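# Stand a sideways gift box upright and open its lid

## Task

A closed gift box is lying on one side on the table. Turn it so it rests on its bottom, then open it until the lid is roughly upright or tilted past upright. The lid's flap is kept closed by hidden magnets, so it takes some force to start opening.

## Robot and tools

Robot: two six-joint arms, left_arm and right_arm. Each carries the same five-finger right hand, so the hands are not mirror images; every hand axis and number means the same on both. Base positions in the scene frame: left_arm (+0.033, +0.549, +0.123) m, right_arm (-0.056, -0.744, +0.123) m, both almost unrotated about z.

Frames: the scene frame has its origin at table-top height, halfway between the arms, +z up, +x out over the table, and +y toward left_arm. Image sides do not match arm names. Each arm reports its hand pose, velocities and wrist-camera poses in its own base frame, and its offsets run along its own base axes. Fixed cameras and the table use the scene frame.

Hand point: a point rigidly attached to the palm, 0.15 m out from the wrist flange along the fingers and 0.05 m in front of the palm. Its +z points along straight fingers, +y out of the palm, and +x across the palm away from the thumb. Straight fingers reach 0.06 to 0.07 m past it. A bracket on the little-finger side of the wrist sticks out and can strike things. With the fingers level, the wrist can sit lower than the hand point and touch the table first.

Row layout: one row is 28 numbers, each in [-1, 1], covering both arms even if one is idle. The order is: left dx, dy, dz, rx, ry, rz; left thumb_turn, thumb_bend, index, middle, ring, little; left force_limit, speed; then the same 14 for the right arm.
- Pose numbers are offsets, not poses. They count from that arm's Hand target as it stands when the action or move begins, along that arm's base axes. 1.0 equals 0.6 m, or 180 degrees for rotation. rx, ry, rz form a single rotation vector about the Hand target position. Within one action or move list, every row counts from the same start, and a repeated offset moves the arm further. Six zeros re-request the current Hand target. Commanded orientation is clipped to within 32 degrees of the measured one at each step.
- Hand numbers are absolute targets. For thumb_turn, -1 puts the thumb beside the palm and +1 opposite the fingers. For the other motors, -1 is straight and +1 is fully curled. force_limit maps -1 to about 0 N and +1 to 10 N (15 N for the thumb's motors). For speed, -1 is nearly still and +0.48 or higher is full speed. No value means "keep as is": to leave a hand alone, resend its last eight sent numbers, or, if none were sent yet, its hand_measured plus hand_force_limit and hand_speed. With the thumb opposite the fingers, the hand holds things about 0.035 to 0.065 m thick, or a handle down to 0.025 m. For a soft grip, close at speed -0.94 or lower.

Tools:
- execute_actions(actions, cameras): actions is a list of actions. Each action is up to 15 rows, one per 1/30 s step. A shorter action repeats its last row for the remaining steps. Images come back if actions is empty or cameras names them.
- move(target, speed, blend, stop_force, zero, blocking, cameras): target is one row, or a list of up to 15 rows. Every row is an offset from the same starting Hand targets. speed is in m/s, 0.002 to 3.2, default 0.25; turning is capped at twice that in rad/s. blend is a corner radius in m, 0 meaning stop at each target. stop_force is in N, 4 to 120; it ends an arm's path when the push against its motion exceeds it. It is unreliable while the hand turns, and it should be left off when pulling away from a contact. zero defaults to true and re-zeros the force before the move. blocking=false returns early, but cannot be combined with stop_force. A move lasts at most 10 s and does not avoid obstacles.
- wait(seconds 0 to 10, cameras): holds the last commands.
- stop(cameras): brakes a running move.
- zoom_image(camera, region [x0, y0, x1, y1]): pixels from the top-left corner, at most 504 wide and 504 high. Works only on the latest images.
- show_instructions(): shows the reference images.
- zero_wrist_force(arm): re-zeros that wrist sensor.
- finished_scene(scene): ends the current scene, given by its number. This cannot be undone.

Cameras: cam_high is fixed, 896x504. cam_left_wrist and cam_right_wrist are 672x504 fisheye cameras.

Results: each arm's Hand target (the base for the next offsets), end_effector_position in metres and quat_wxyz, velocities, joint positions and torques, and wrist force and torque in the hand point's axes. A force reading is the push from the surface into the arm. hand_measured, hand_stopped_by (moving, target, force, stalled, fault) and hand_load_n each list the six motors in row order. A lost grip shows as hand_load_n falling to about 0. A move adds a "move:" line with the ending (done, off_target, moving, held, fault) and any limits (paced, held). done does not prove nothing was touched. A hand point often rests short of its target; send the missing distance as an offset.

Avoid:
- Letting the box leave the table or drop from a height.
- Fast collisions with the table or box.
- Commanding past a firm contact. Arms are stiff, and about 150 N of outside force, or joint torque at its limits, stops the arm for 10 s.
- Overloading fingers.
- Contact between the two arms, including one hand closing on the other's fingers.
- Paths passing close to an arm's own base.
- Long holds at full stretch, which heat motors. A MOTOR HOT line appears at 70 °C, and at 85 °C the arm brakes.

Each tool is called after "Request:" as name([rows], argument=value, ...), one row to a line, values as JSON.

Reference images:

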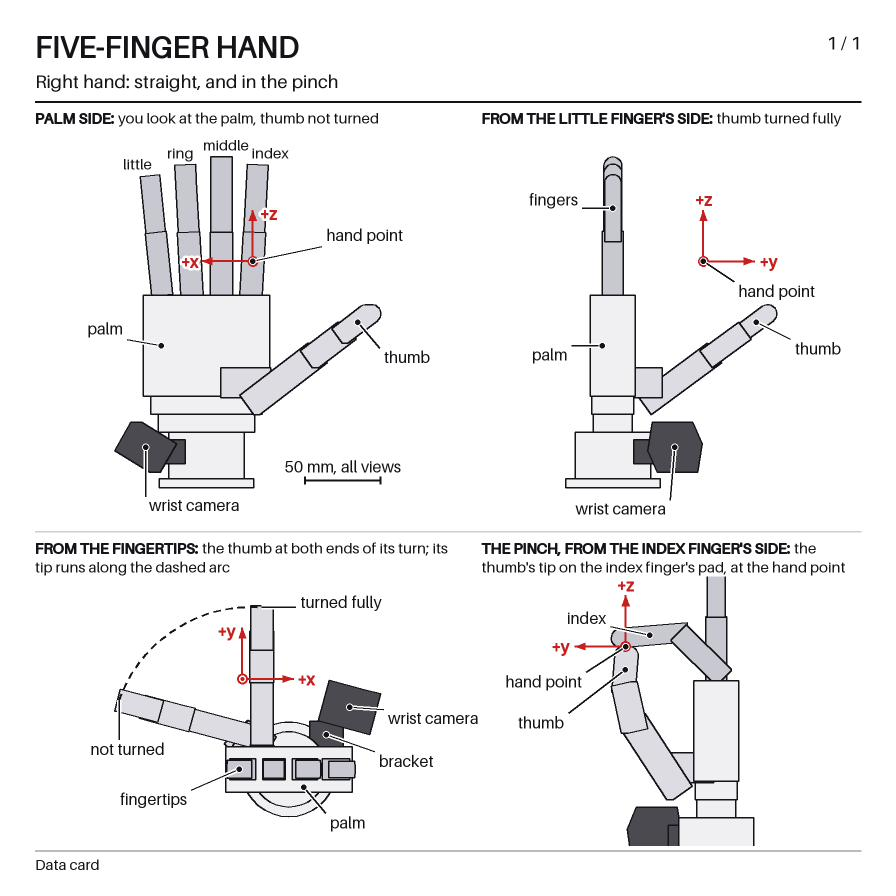

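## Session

Request:
execute_actions(actions=[])

Request:
zoom_image(camera="cam_high", region=[380, 40, 560, 160])

Scene clock: 0.00 s.
left_arm: end_effector_position=(-0.1805, +0.4844, +0.5317) hand_measured=(-1.000, -1.000, -1.000, -1.000, -1.000, -1.000) hand_load_n=(+0.5, +0.0, +0.0, +0.0, +0.0, +0.0) hand_stopped_by=(target, target, target, target, target, target) hand_force_limit=0.00 hand_speed=-0.80 end_effector_quat_wxyz=(+0.020, +0.757, -0.650, +0.070) | right_arm: end_effector_position=(+0.0835, -0.5002, +0.5560) hand_measured=(-1.000, -1.000, -1.000, -1.000, -1.000, -1.000) hand_load_n=(+0.0, +0.0, +0.0, +0.0, +0.0, +0.0) hand_stopped_by=(target, target, target, target, target, target) hand_force_limit=0.00 hand_speed=-0.80 end_effector_quat_wxyz=(-0.041, +0.767, +0.624, +0.142)
Joint positions: left_arm=[1.497 -1.519 1.524 1.681 1.659 -1.791] | right_arm=[-1.937 -1.512 1.536 1.835 1.501 -1.742]
Joint velocities: within noise
Joint torques (N m): no reading
Motor temperatures (°C): left_arm=[29 28 28 34 30 32] | right_arm=[30 29 30 30 34 34]
Wrist force (N): no reading
Wrist torque (N m): no reading
Wrist force, peak (N): no reading
Hand target: left_arm -0.1805, +0.4844, +0.5317; +0.020, +0.757, -0.650, +0.070 | right_arm +0.0835, -0.5002, +0.5560; -0.041, +0.767, +0.624, +0.142

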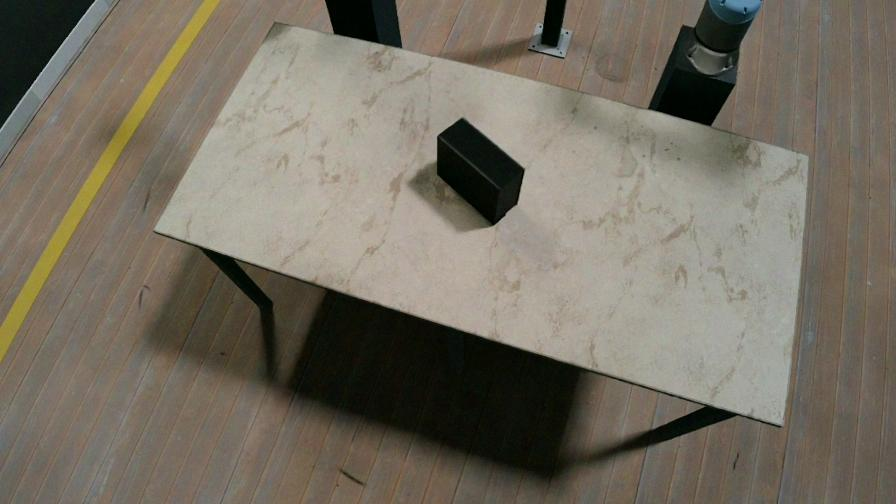

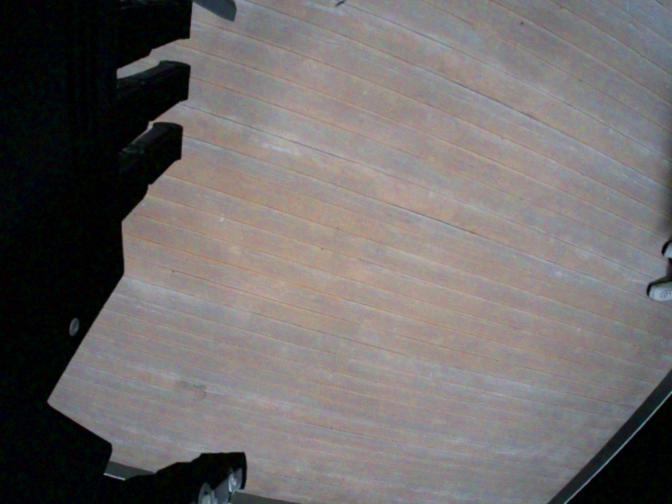

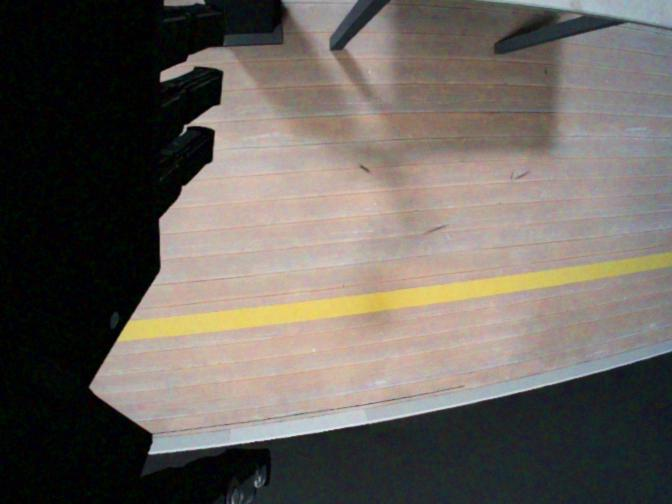

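Scaled by 2.800 from the camera's 896x504 image, which has a finer 1280x720 frame.

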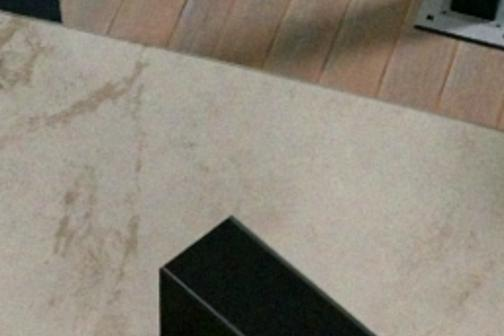

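Request:
zoom_image(camera="cam_high", region=[420, 105, 540, 235])

Scaled by 3.877 from the camera's 896x504 image, which has a finer 1280x720 frame.

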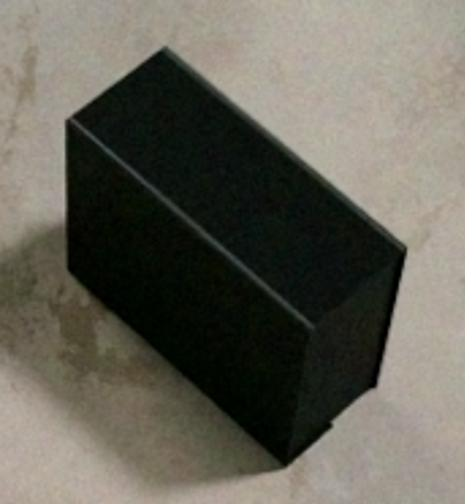

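Request:
zoom_image(camera="cam_high", region=[485, 160, 535, 230])

Scaled by 7.200 from the camera's 896x504 image, which has a finer 1280x720 frame.

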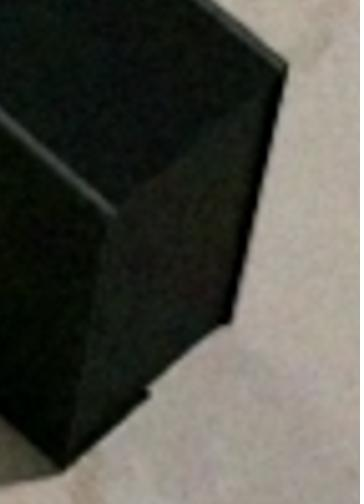

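Request:
move(target=[0.8,-0.14,-0.133,-0.3241,-0.2092,0.2475,1,-1,-1,0.9,0.9,0.9,0.2,0.2,0.611,0.25,-0.093,0.3209,-0.0822,-0.0566,1,-1,-1,-1,-1,-1,0.2,0.2], speed=0.5)

Request:
move(target=[0.25,-0.8,-0.167,0,0,0,1,-1,-1,0.9,0.9,0.9,0.2,0.2,0.417,0.667,-0.25,0,0,0,1,-1,-1,-1,-1,-1,0.2,0.2], speed=0.5)

Request:
move(target=[-0.135,-0.587,-0.5,0,0,0,1,-1,-1,0.9,0.9,0.9,0.2,0.2,0.167,0.583,-0.167,0,0,0,1,-1,-1,-1,-1,-1,0.2,0.2], speed=0.4, cameras=["all"])

Scene clock: 136.70 s.
left_arm: end_effector_position=(+0.0138, +0.4515, +0.5009) hand_measured=(+1.000, -1.000, -1.000, +0.900, +0.900, +0.900) hand_load_n=(+0.0, +0.0, +0.0, +0.0, +0.0, +0.0) hand_stopped_by=(target, target, target, target, target, target) hand_force_limit=0.20 hand_speed=0.20 end_effector_quat_wxyz=(+0.083, +0.812, -0.491, +0.304) | right_arm: end_effector_position=(+0.3043, -0.4098, +0.5224) hand_measured=(+1.000, -1.000, -1.000, -1.000, -1.000, -1.000) hand_load_n=(+0.5, +0.0, +0.0, +0.0, +0.0, +0.0) hand_stopped_by=(target, target, target, target, target, target) hand_force_limit=0.20 hand_speed=0.20 end_effector_quat_wxyz=(-0.213, +0.739, +0.513, +0.382)
Joint positions: left_arm=[1.324 -1.414 1.569 1.797 2.101 -2.195] | right_arm=[-1.593 -1.429 1.733 2.124 1.234 -1.391]
Joint torques (N m): left_arm=[17.82 -70.49 -41.72 7.9 -2.8 2.4] | right_arm=[11.85 -28.04 -21.28 7.37 -2.31 1.91]
Wrist force (N): left_arm=[-0.6 0.4 0.0] | right_arm=[-0.3 0.1 -0.1]
Wrist torque (N m): left_arm=[0.08 0.01 -0.23] | right_arm=[0.06 0.01 -0.24]
Wrist force, peak (N): left_arm=[-2.5 -5.2 5.7] | right_arm=[-0.5 -1.4 -0.2]
Hand target: left_arm +0.0138, +0.4515, +0.5009; +0.083, +0.812, -0.491, +0.304 (not the last commanded pose) | right_arm +0.3043, -0.4098, +0.5224; -0.213, +0.739, +0.513, +0.382 (not the last commanded pose)
Off the commanded pose: left_arm 0.294 m, 49 deg | right_arm 0.159 m, 24 deg.
move: held (left_arm; a check stopped the path), off_target (right_arm; braked when a check withheld steps of left_arm); limits=held
pose unreachable (left arm): on one or more control steps of this call, first in action 0 (counted from 0), this arm could not follow its commanded pose, so it was not sent that pose on those steps. It may still have moved: this result reports where it is.
cause: moving toward the commanded pose would bring two parts of the arm too close to each other (joints 4 (wrist 1) to 6 (wrist 3) lie between them).

Scene clock: 139.50 s.
left_arm: end_effector_position=(+0.1656, -0.0270, +0.4007) hand_measured=(+1.000, -1.000, -1.000, +0.900, +0.900, +0.900) hand_load_n=(+0.0, +0.0, +0.0, +0.0, +0.0, +0.0) hand_stopped_by=(target, target, target, target, target, target) hand_force_limit=0.20 hand_speed=0.20 end_effector_quat_wxyz=(+0.123, +0.808, -0.497, +0.292) | right_arm: end_effector_position=(+0.5545, -0.0096, +0.3724) hand_measured=(+1.000, -1.000, -1.000, -1.000, -1.000, -1.000) hand_load_n=(+0.5, +0.0, +0.0, +0.0, +0.0, +0.0) hand_stopped_by=(target, target, target, target, target, target) hand_force_limit=0.20 hand_speed=0.20 end_effector_quat_wxyz=(-0.213, +0.739, +0.513, +0.382)
Joint positions: left_arm=[-0.877 -2.419 2.2 1.147 1.615 -4.5] | right_arm=[-0.769 -1.54 2.052 1.433 0.726 -0.582]
Joint torques (N m): left_arm=[-13.35 6.15 -30.85 5.22 -4.04 -1.85] | right_arm=[13.13 -15.14 -41.94 2.38 0.5 1.83]
Wrist force (N): left_arm=[-0.8 0.2 -0.6] | right_arm=[0.0 0.3 -0.3]
Wrist torque (N m): left_arm=[0.06 0.07 0.09] | right_arm=[0.08 -0.02 -0.20]
Wrist force, peak (N): left_arm=[-1.9 -0.3 -2.0] | right_arm=[0.9 0.2 2.1]
Hand target: left_arm +0.1638, -0.0285, +0.4007; +0.083, +0.812, -0.491, +0.304 | right_arm +0.5545, -0.0096, +0.3724; -0.213, +0.739, +0.513, +0.382
Off the commanded pose: left_arm 0.002 m, 5 deg | right_arm 0.000 m, 0 deg.
move: off_target (left_arm)

Scene clock: 141.57 s.
left_arm: end_effector_position=(+0.0828, -0.3807, +0.1007) hand_measured=(+1.000, -1.000, -1.000, +0.900, +0.900, +0.900) hand_load_n=(+0.0, +0.0, +0.0, +0.0, +0.5, +0.0) hand_stopped_by=(target, target, target, target, target, target) hand_force_limit=0.20 hand_speed=0.20 end_effector_quat_wxyz=(+0.083, +0.812, -0.491, +0.304) | right_arm: end_effector_position=(+0.6547, +0.3402, +0.2722) hand_measured=(+1.000, -1.000, -1.000, -1.000, -1.000, -1.000) hand_load_n=(+0.5, +0.0, +0.0, +0.0, +0.0, +0.0) hand_stopped_by=(target, target, target, target, target, target) hand_force_limit=0.20 hand_speed=0.20 end_effector_quat_wxyz=(-0.213, +0.739, +0.513, +0.382)
Joint positions: left_arm=[-2.175 -1.679 2.529 0.568 0.945 -5.749] | right_arm=[0.036 -1.382 1.862 0.549 0.805 0.616]
Joint torques (N m): left_arm=[18.05 0.54 -29 1.08 -5.19 2.68] | right_arm=[11.73 -31.11 -43.35 0.24 0.78 2.13]
Wrist force (N): left_arm=[-0.4 0.4 0.5] | right_arm=[-0.2 0.6 0.2]
Wrist torque (N m): left_arm=[0.05 -0.04 -0.22] | right_arm=[0.10 0.02 -0.30]
Wrist force, peak (N): left_arm=[-0.2 2.3 0.3] | right_arm=[1.0 0.2 2.1]
Hand target: left_arm +0.0828, -0.3807, +0.1007; +0.083, +0.812, -0.491, +0.304 | right_arm +0.6547, +0.3402, +0.2722; -0.213, +0.739, +0.513, +0.382
Off the commanded pose: left_arm 0.000 m, 0 deg | right_arm 0.000 m, 0 deg.
move: done

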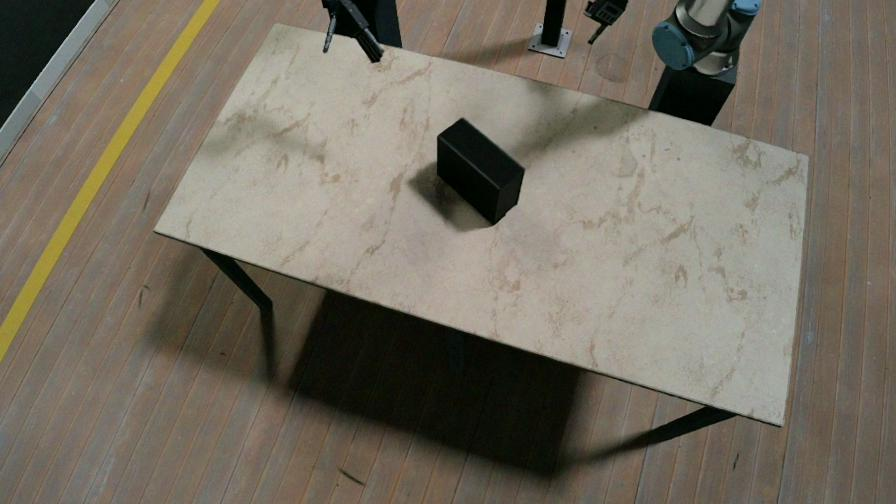

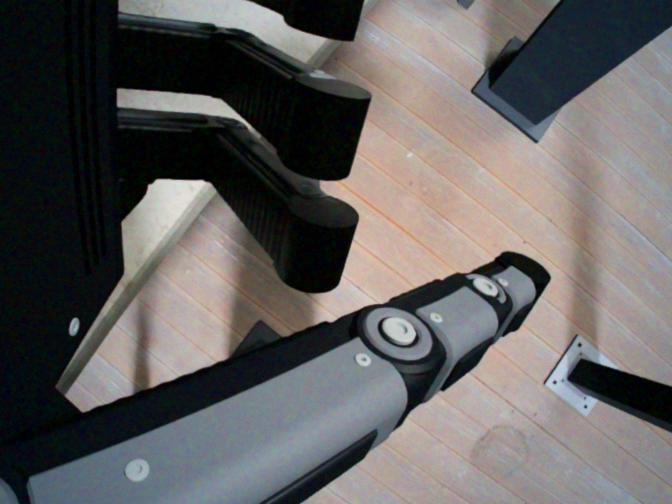

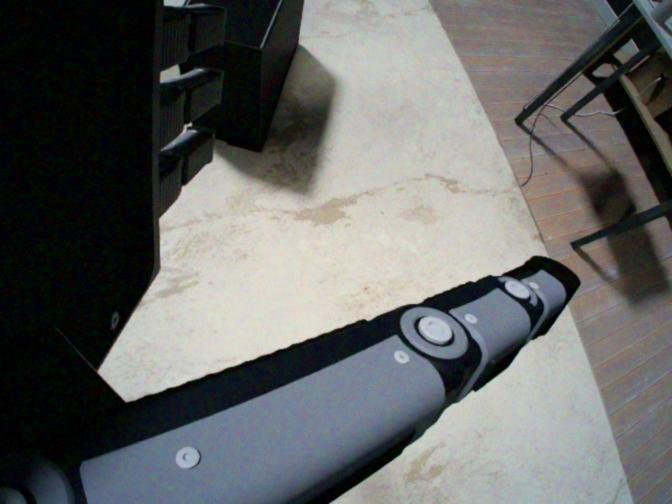

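Request:
move(target=[0.4767,-0.085,-0.0833,-0.1887,-0.1243,0.1488,1,-1,-1,0.9,0.9,0.9,0.2,0.2,0.242,0.267,-0.2537,0.1268,-0.0327,-0.0221,1,-1,-1,-1,-1,-1,0.2,0.2], speed=0.35, cameras=["all"])

Scene clock: 162.37 s.
left_arm: end_effector_position=(+0.3688, -0.4317, +0.0507) hand_measured=(+1.000, -1.000, -1.000, +0.900, +0.900, +0.900) hand_load_n=(+0.0, +0.0, +0.0, +0.0, +0.0, +0.0) hand_stopped_by=(target, target, target, target, target, target) hand_force_limit=0.20 hand_speed=0.20 end_effector_quat_wxyz=(+0.147, +0.769, -0.192, +0.591) | right_arm: end_effector_position=(+0.7999, +0.5004, +0.1200) hand_measured=(+1.000, -1.000, -1.000, -1.000, -1.000, -1.000) hand_load_n=(+0.5, +0.0, +0.0, +0.0, +0.0, +0.0) hand_stopped_by=(target, target, target, target, target, target) hand_force_limit=0.20 hand_speed=0.20 end_effector_quat_wxyz=(-0.315, +0.679, +0.412, +0.520)
Joint positions: left_arm=[-1.564 -1.395 2.582 -0.676 0.555 -5.157] | right_arm=[0.202 -1.053 1.789 -0.331 0.725 1.26]
Joint torques (N m): left_arm=[13.34 -12 -6.56 -1.48 3.46 2.29] | right_arm=[14.53 -51.38 -36.61 -2.29 1.86 2.07]
Wrist force (N): left_arm=[-0.9 -0.1 0.2] | right_arm=[-0.2 -0.3 -0.4]
Wrist torque (N m): left_arm=[-0.03 -0.05 -0.20] | right_arm=[0.04 -0.03 -0.30]
Wrist force, peak (N): left_arm=[-0.4 1.5 -0.6] | right_arm=[-1.2 0.0 0.9]
Hand target: left_arm +0.3688, -0.4317, +0.0507; +0.147, +0.769, -0.192, +0.591 | right_arm +0.7999, +0.5004, +0.1200; -0.315, +0.679, +0.412, +0.520
Off the commanded pose: left_arm 0.000 m, 0 deg | right_arm 0.000 m, 0 deg.
move: done

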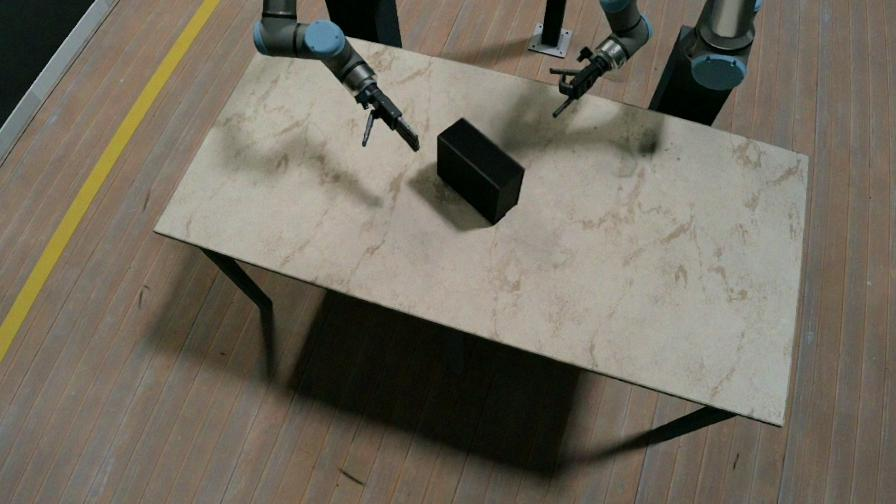

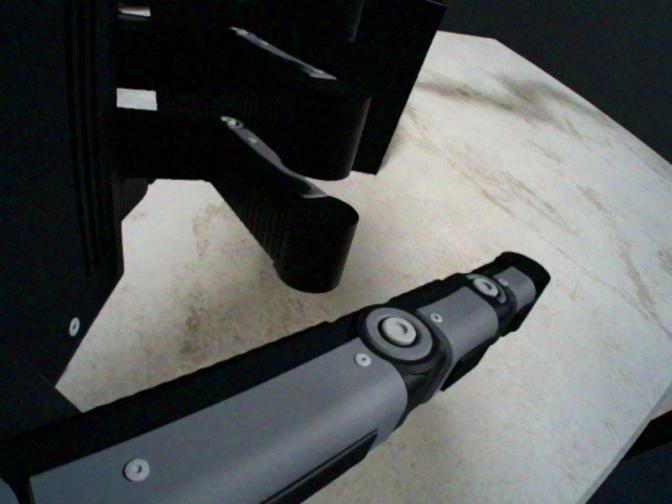

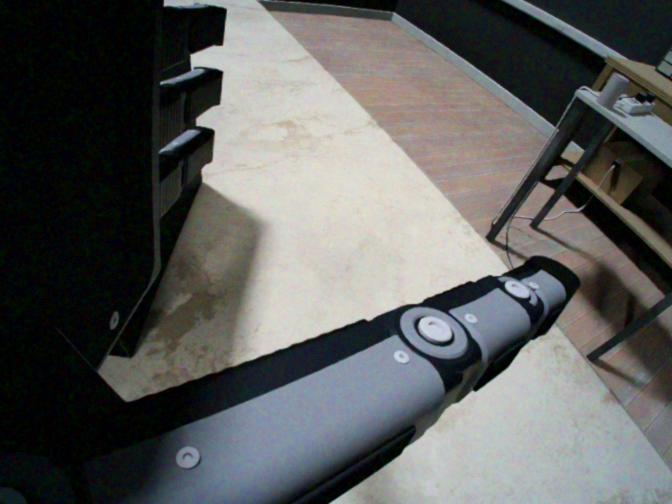

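Request:
move(target=[0,0,0,0,0,0,1,-1,-1,0.9,0.9,0.9,0.2,0.2,0.14,0.254,-0.175,0,0,0,1,-1,-1,-1,-1,-1,0.2,0.2], speed=0.2, cameras=["all"])

Request:
zoom_image(camera="cam_high", region=[400, 90, 560, 240])

Scene clock: 205.47 s.
left_arm: end_effector_position=(+0.3688, -0.4317, +0.0507) hand_measured=(+1.000, -1.000, -1.000, +0.900, +0.900, +0.900) hand_load_n=(+0.5, +0.0, +0.0, +0.0, +0.0, +0.0) hand_stopped_by=(target, target, target, target, target, target) hand_force_limit=0.20 hand_speed=0.20 end_effector_quat_wxyz=(+0.147, +0.769, -0.192, +0.591) | right_arm: end_effector_position=(+0.8839, +0.6527, +0.0150) hand_measured=(+1.000, -1.000, -1.000, -1.000, -1.000, -1.000) hand_load_n=(+0.5, +0.0, +0.0, +0.0, +0.0, +0.0) hand_stopped_by=(target, target, target, target, target, target) hand_force_limit=0.20 hand_speed=0.20 end_effector_quat_wxyz=(-0.315, +0.679, +0.412, +0.520)
Joint positions: left_arm=[-1.563 -1.395 2.582 -0.676 0.555 -5.157] | right_arm=[0.364 -0.763 1.484 -0.374 0.876 1.343]
Joint torques (N m): left_arm=[16.45 -11.82 -6.78 -1.4 3.21 2.2] | right_arm=[13.45 -69.61 -39.51 2.63 1.93 1.94]
Wrist force (N): left_arm=[-1.0 0.1 -0.3] | right_arm=[-0.8 -0.3 0.0]
Wrist torque (N m): left_arm=[0.03 -0.03 -0.20] | right_arm=[0.05 0.05 -0.36]
Wrist force, peak (N): left_arm=[-1.4 0.5 -0.4] | right_arm=[0.5 -0.1 -1.7]
Hand target: left_arm +0.3688, -0.4317, +0.0507; +0.147, +0.769, -0.192, +0.591 | right_arm +0.8839, +0.6528, +0.0150; -0.315, +0.679, +0.412, +0.520
Off the commanded pose: left_arm 0.000 m, 0 deg | right_arm 0.000 m, 0 deg.
move: done

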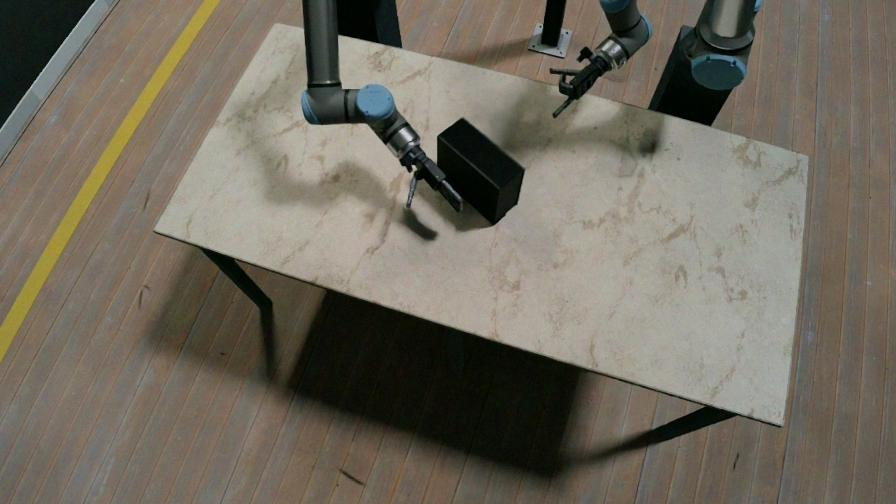

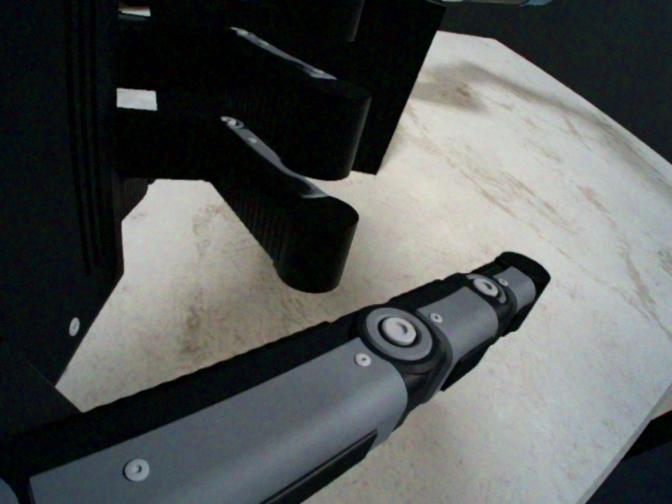

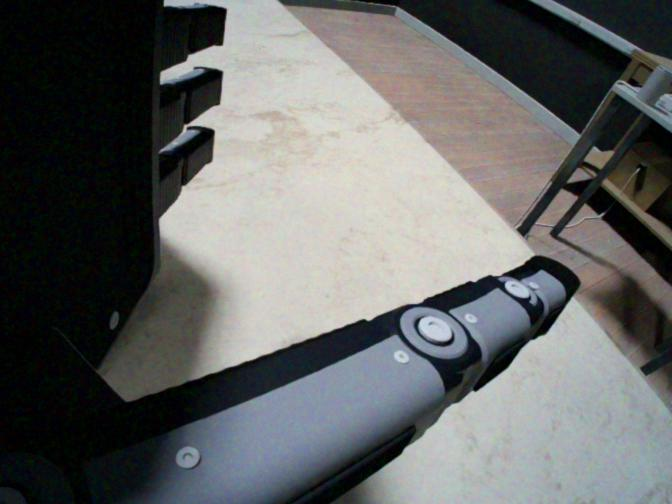

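Scaled by 3.150 from the camera's 896x504 image, which has a finer 1280x720 frame.

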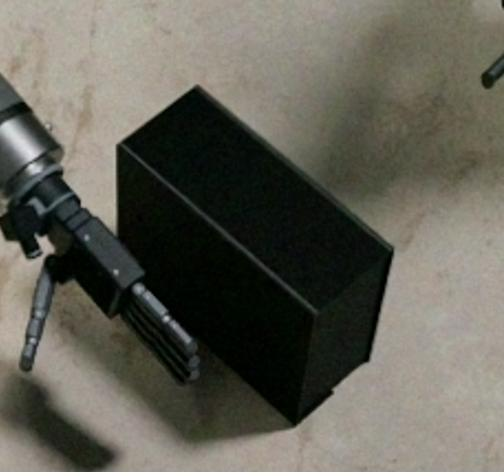

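Request:
move(target=[0.2356,-0.125,-0.003,0,0,0,1,-1,-1,0.9,0.9,0.9,0.2,0.2,-0.1528,-0.0048,0,0,0,0,1,-1,-1,-1,-1,-1,0.2,0.2], speed=0.1, stop_force=5, cameras=["all"])

Request:
zoom_image(camera="cam_high", region=[400, 90, 560, 240])

Scene clock: 230.63 s.
left_arm: end_effector_position=(+0.5102, -0.5067, +0.0489) hand_measured=(+1.000, -1.000, -1.000, +0.900, +0.900, +0.900) hand_load_n=(+0.5, +0.0, +0.0, +0.0, +0.5, +0.0) hand_stopped_by=(target, target, target, target, target, target) hand_force_limit=0.20 hand_speed=0.20 end_effector_quat_wxyz=(+0.147, +0.769, -0.192, +0.591) | right_arm: end_effector_position=(+0.7922, +0.6499, +0.0150) hand_measured=(+1.000, -1.000, -1.000, -1.000, -1.000, -1.000) hand_load_n=(+0.5, +0.5, +0.0, +0.0, +0.0, +0.0) hand_stopped_by=(target, target, target, target, target, target) hand_force_limit=0.20 hand_speed=0.20 end_effector_quat_wxyz=(-0.315, +0.679, +0.412, +0.520)
Joint positions: left_arm=[-1.2 -1.249 2.319 -0.731 0.888 -4.931] | right_arm=[0.405 -0.858 1.675 -0.481 0.914 1.36]
Joint torques (N m): left_arm=[15.29 -30.11 -25.74 3.03 3.77 2.18] | right_arm=[14.09 -98.41 -13.92 -2.23 1.5 2.04]
Wrist force (N): left_arm=[-1.1 0.2 0.3] | right_arm=[-0.5 1.3 -0.3]
Wrist torque (N m): left_arm=[0.01 0.00 -0.20] | right_arm=[0.11 -0.02 -0.33]
Wrist force, peak (N): left_arm=[-1.7 -0.1 -0.2] | right_arm=[-0.8 1.4 0.0]
Hand target: left_arm +0.5102, -0.5067, +0.0489; +0.147, +0.769, -0.192, +0.591 | right_arm +0.7922, +0.6499, +0.0150; -0.315, +0.679, +0.412, +0.520
Off the commanded pose: left_arm 0.000 m, 0 deg | right_arm 0.000 m, 0 deg.
move: done

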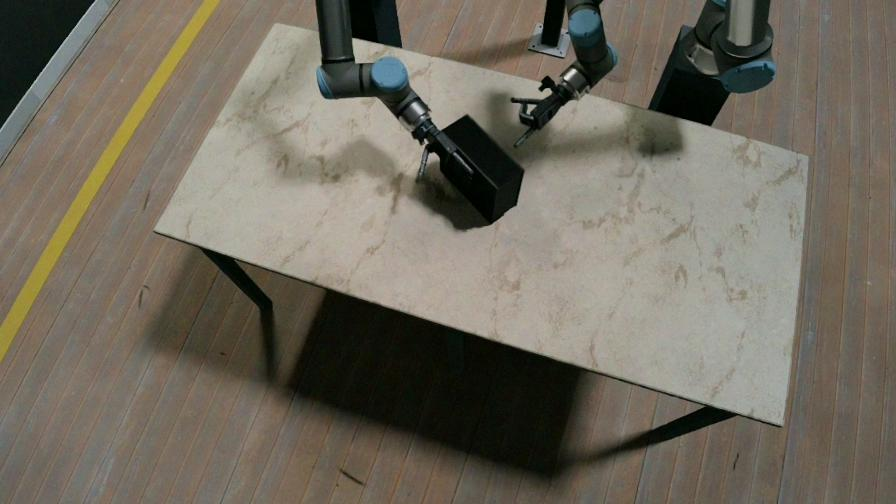

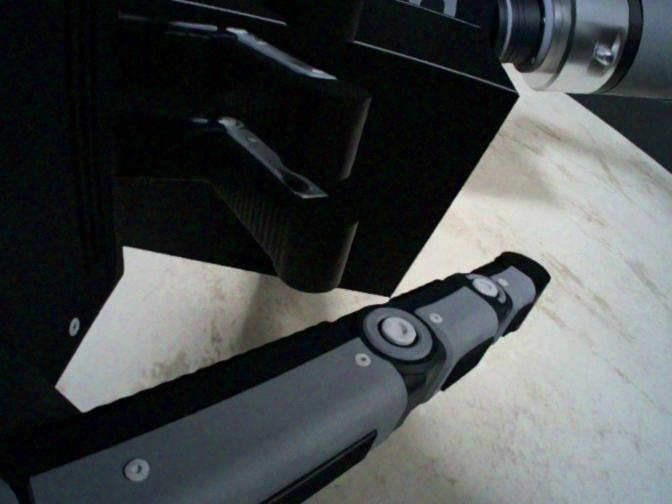

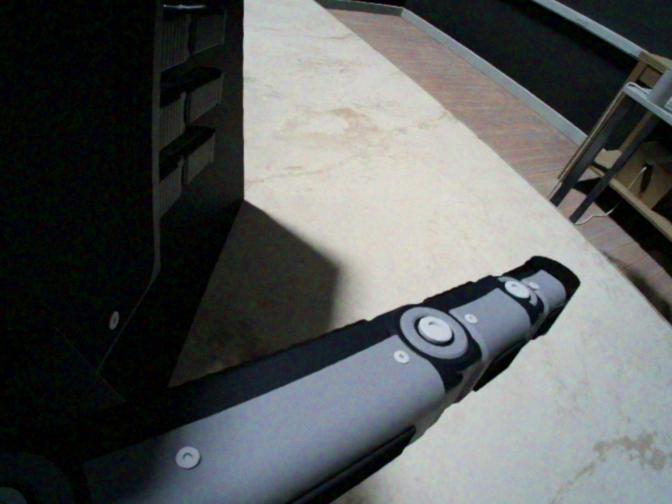

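Scaled by 3.150 from the camera's 896x504 image, which has a finer 1280x720 frame.

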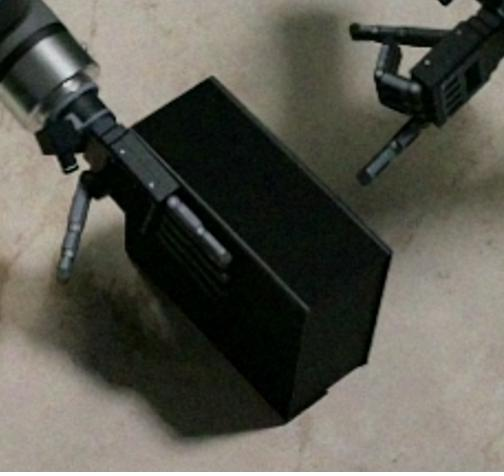

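Request:
move([
  [0.0,0.0,0,0,0,0,1,-1,-1,0.9,0.9,0.9,0.2,0.2,0.0295,-0.0155,0,0,0,0,1,-1,-1,-1,-1,-1,0.2,0.2],
  [0.0515,-0.0273,0,0,0,0,1,-1,-1,0.9,0.9,0.9,0.2,0.2,0.0835,0.0878,0,0,0,0,1,-1,-1,-1,-1,-1,0.2,0.2],
  [0.0515,-0.0273,0,0,0,0,1,-1,-1,0.9,0.9,0.9,0.2,0.2,0.0318,0.1148,0,0,0,0,1,-1,-1,-1,-1,-1,0.2,0.2],
], speed=[0.05,0.05,0.03], stop_force=4, cameras=["all"])

Request:
zoom_image(camera="cam_high", region=[400, 90, 560, 240])

Scene clock: 252.97 s.
left_arm: end_effector_position=(+0.5411, -0.5231, +0.0489) hand_measured=(+1.000, -1.000, -1.000, +0.900, +0.900, +0.900) hand_load_n=(+0.0, +0.0, +0.0, +0.0, +0.0, +0.0) hand_stopped_by=(target, target, target, target, target, target) hand_force_limit=0.20 hand_speed=0.20 end_effector_quat_wxyz=(+0.147, +0.769, -0.192, +0.591) | right_arm: end_effector_position=(+0.8218, +0.7133, +0.0150) hand_measured=(+1.000, -1.000, -1.000, -1.000, -1.000, -1.000) hand_load_n=(+0.0, +0.0, -3.5, +0.0, +0.0, +0.0) hand_stopped_by=(target, target, target, target, target, target) hand_force_limit=0.20 hand_speed=0.20 end_effector_quat_wxyz=(-0.315, +0.679, +0.412, +0.520)
Joint positions: left_arm=[-1.15 -1.213 2.256 -0.716 0.935 -4.91] | right_arm=[0.462 -0.787 1.529 -0.42 0.968 1.383]
Joint torques (N m): left_arm=[11.43 -36.74 -25.67 -3.06 3.7 1.6] | right_arm=[-9.77 -68.14 -40.41 2.56 -3.56 -1.59]
Wrist force (N): left_arm=[-1.2 -1.8 -3.0] | right_arm=[-0.6 3.3 -2.5]
Wrist torque (N m): left_arm=[0.31 0.01 -0.22] | right_arm=[0.33 -0.12 -0.23]
Wrist force, peak (N): left_arm=[-3.0 -3.4 -8.4] | right_arm=[2.1 10.8 -4.4]
Hand target: left_arm +0.5411, -0.5231, +0.0489; +0.147, +0.769, -0.192, +0.591 | right_arm +0.8218, +0.7133, +0.0150; -0.315, +0.679, +0.412, +0.520 (not the last commanded pose)
Off the commanded pose: left_arm 0.000 m, 0 deg | right_arm 0.012 m, 0 deg.
move: contact (left_arm, right_arm); path passed 2 of 3 targets

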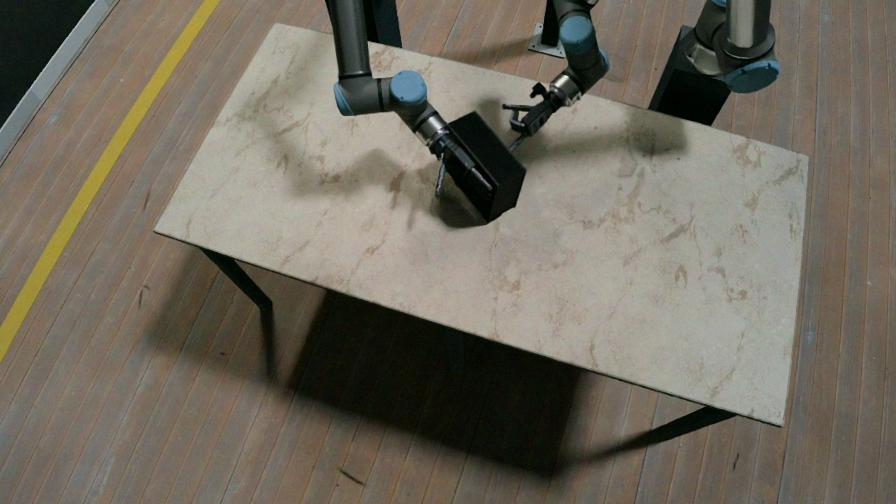

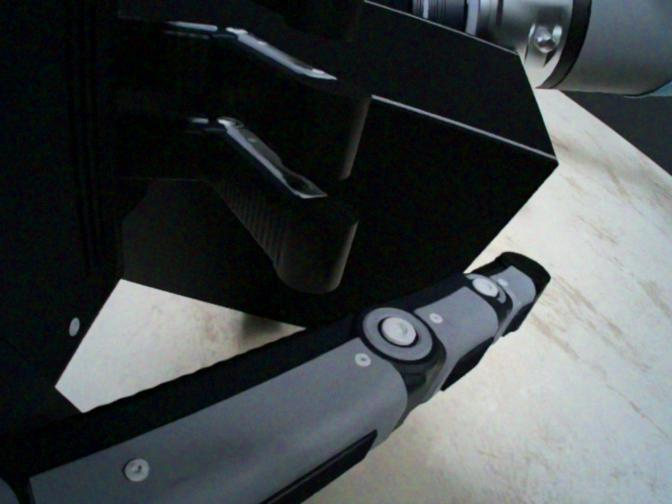

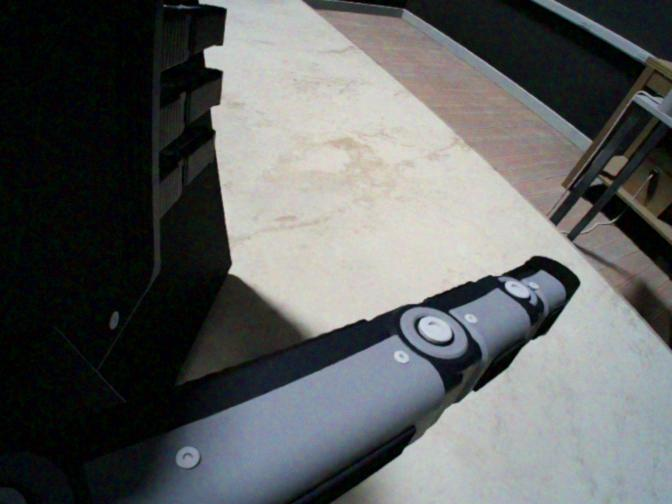

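Scaled by 3.150 from the camera's 896x504 image, which has a finer 1280x720 frame.

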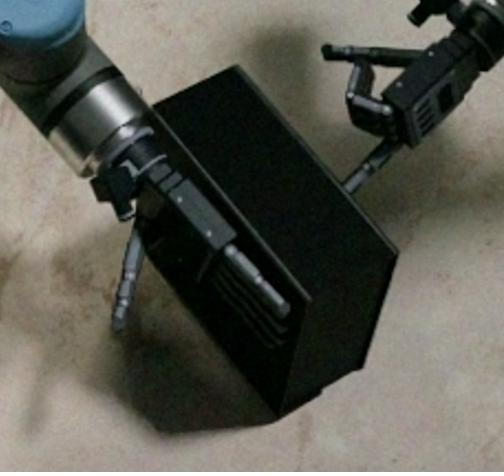

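Request:
move([
  [-0.0371,0.0278,-0.004,0,0,0,1,-1,-1,0.9,0.9,0.9,0.2,0.2,-0.0335,0.0248,0,0,0,0,1,-1,-1,-1,-1,-1,0.2,0.2],
  [-0.0729,0.0547,-0.016,0,0,0,1,-1,-1,0.9,0.9,0.9,0.2,0.2,-0.0649,0.0482,0,0,0,0,1,-1,-1,-1,-1,-1,0.2,0.2],
], speed=0.04, blend=[0.005,0], cameras=["all"])

Request:
zoom_image(camera="cam_high", region=[400, 90, 560, 240])

Scene clock: 282.17 s.
left_arm: end_effector_position=(+0.4974, -0.4903, +0.0393) hand_measured=(+1.000, -1.000, -1.000, +0.900, +0.900, +0.900) hand_load_n=(+0.0, +0.0, -2.0, +0.0, +0.0, -0.5) hand_stopped_by=(target, target, target, target, target, target) hand_force_limit=0.20 hand_speed=0.20 end_effector_quat_wxyz=(+0.147, +0.769, -0.192, +0.591) | right_arm: end_effector_position=(+0.7829, +0.7422, +0.0150) hand_measured=(+1.000, -1.000, -1.000, -1.000, -1.000, -1.000) hand_load_n=(+0.5, +0.0, -8.0, +0.0, +0.0, +0.0) hand_stopped_by=(target, target, target, target, target, target) hand_force_limit=0.20 hand_speed=0.20 end_effector_quat_wxyz=(-0.315, +0.679, +0.412, +0.520)
Joint positions: left_arm=[-1.215 -1.253 2.362 -0.767 0.874 -4.937] | right_arm=[0.516 -0.802 1.559 -0.446 1.02 1.403]
Joint torques (N m): left_arm=[-11.62 -65.71 -11.18 -2.99 -4.67 -1.76] | right_arm=[19.6 -95.23 -10.05 -0.27 0.08 1.89]
Wrist force (N): left_arm=[-2.0 1.3 -1.2] | right_arm=[6.2 5.3 -1.6]
Wrist torque (N m): left_arm=[0.01 0.04 0.06] | right_arm=[-0.18 0.20 0.05]
Wrist force, peak (N): left_arm=[-1.1 -2.2 -3.3] | right_arm=[6.2 5.3 -1.6]
Hand target: left_arm +0.4973, -0.4903, +0.0393; +0.147, +0.769, -0.192, +0.591 | right_arm +0.7829, +0.7422, +0.0150; -0.315, +0.679, +0.412, +0.520
Off the commanded pose: left_arm 0.000 m, 0 deg | right_arm 0.000 m, 0 deg.
move: done

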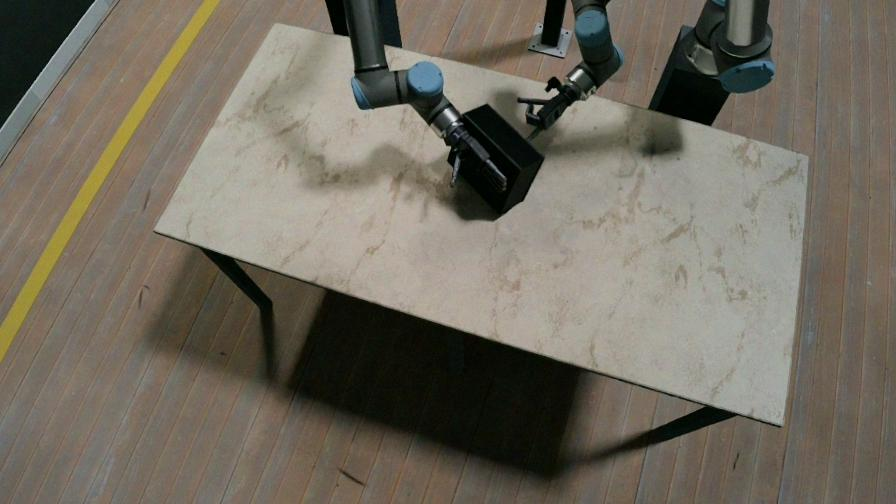

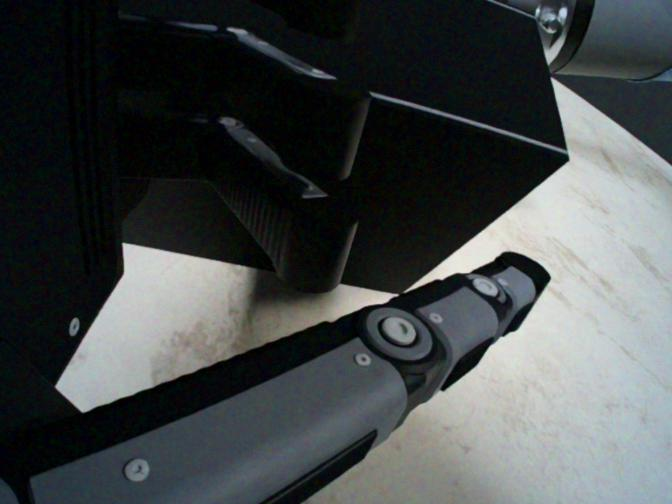

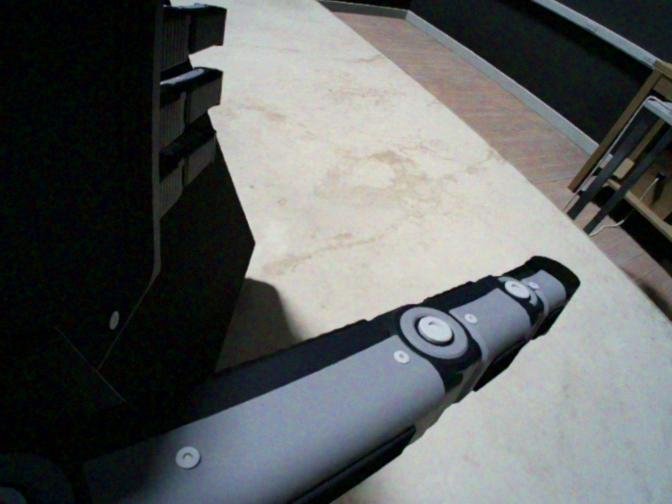

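Scaled by 3.150 from the camera's 896x504 image, which has a finer 1280x720 frame.

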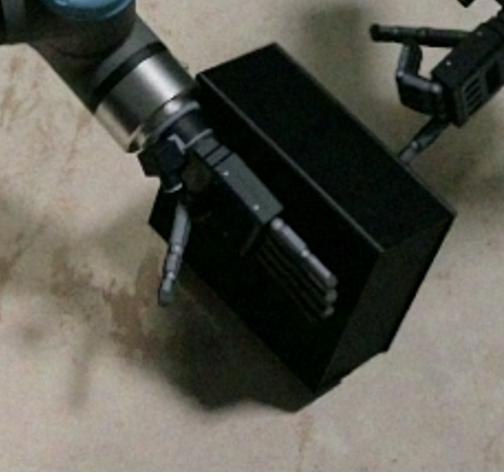

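Request:
move([
  [-0.0337,0.0253,-0.0197,0,0,0,1,-1,-1,0.9,0.9,0.9,0.2,0.2,-0.008,0.006,0,0,0,0,1,-1,-1,-1,-1,-1,0.2,0.2],
  [-0.0524,0.0393,-0.035,0,0,0,1,-1,-1,0.9,0.9,0.9,0.2,0.2,-0.0214,0.0159,0,0,0,0,1,-1,-1,-1,-1,-1,0.2,0.2],
], speed=0.03, blend=[0.005,0], cameras=["all"])

Request:
zoom_image(camera="cam_high", region=[420, 80, 580, 230])

Scene clock: 296.43 s.
left_arm: end_effector_position=(+0.4659, -0.4667, +0.0183) hand_measured=(+1.000, -1.000, -1.000, +0.900, +0.900, +0.900) hand_load_n=(+0.0, +0.0, +0.0, +0.0, +0.0, +0.0) hand_stopped_by=(target, target, target, target, target, target) hand_force_limit=0.20 hand_speed=0.20 end_effector_quat_wxyz=(+0.147, +0.769, -0.192, +0.591) | right_arm: end_effector_position=(+0.7701, +0.7517, +0.0150) hand_measured=(+1.000, -1.000, -1.000, -1.000, -1.000, -1.000) hand_load_n=(+0.5, -0.5, +0.0, +0.0, +0.0, +0.0) hand_stopped_by=(target, target, target, target, target, target) hand_force_limit=0.20 hand_speed=0.20 end_effector_quat_wxyz=(-0.315, +0.679, +0.412, +0.520)
Joint positions: left_arm=[-1.273 -1.244 2.441 -0.836 0.82 -4.964] | right_arm=[0.534 -0.806 1.568 -0.454 1.037 1.41]
Joint torques (N m): left_arm=[-14.78 -26.43 -7.06 -2.83 -4.35 -2.13] | right_arm=[11.89 -102.58 -15.45 -2.16 1.63 1.73]
Wrist force (N): left_arm=[-1.4 0.1 -0.5] | right_arm=[-0.2 -0.3 -0.1]
Wrist torque (N m): left_arm=[0.04 0.00 0.09] | right_arm=[0.03 -0.08 -0.32]
Wrist force, peak (N): left_arm=[-2.9 0.4 -1.3] | right_arm=[7.0 5.4 -1.8]
Hand target: left_arm +0.4659, -0.4667, +0.0183; +0.147, +0.769, -0.192, +0.591 | right_arm +0.7701, +0.7518, +0.0150; -0.315, +0.679, +0.412, +0.520
Off the commanded pose: left_arm 0.000 m, 0 deg | right_arm 0.000 m, 0 deg.
move: done

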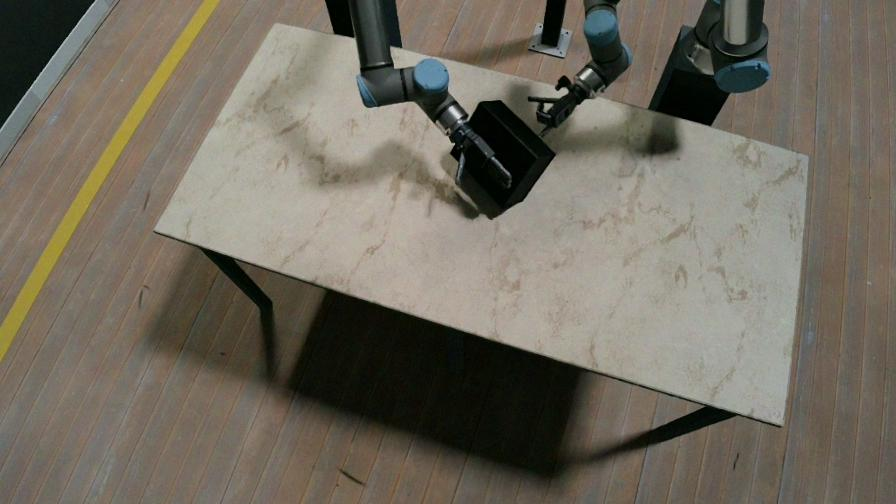

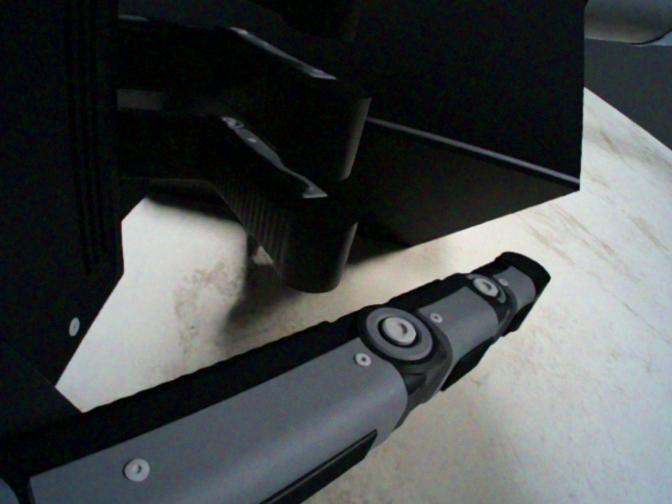

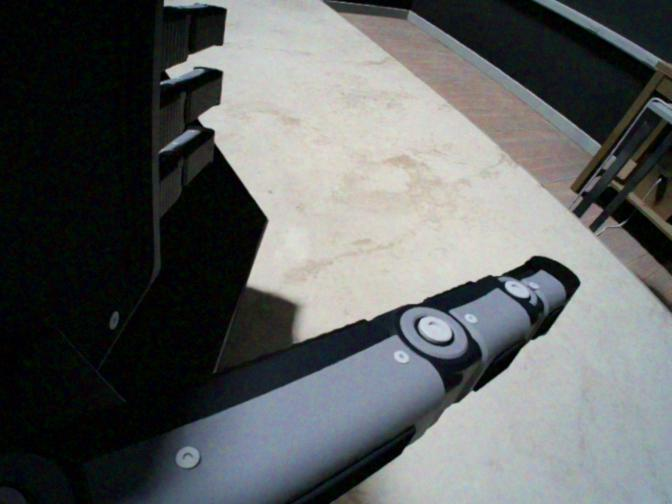

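Scaled by 3.150 from the camera's 896x504 image, which has a finer 1280x720 frame.

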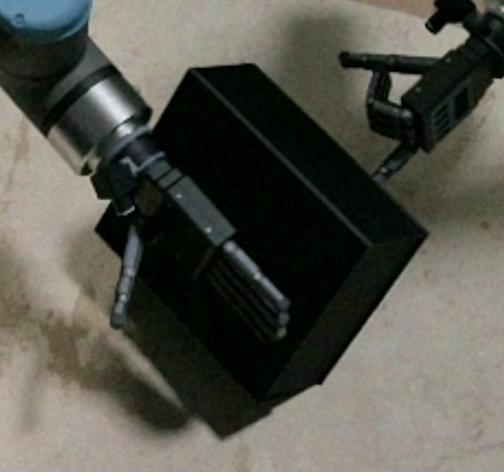

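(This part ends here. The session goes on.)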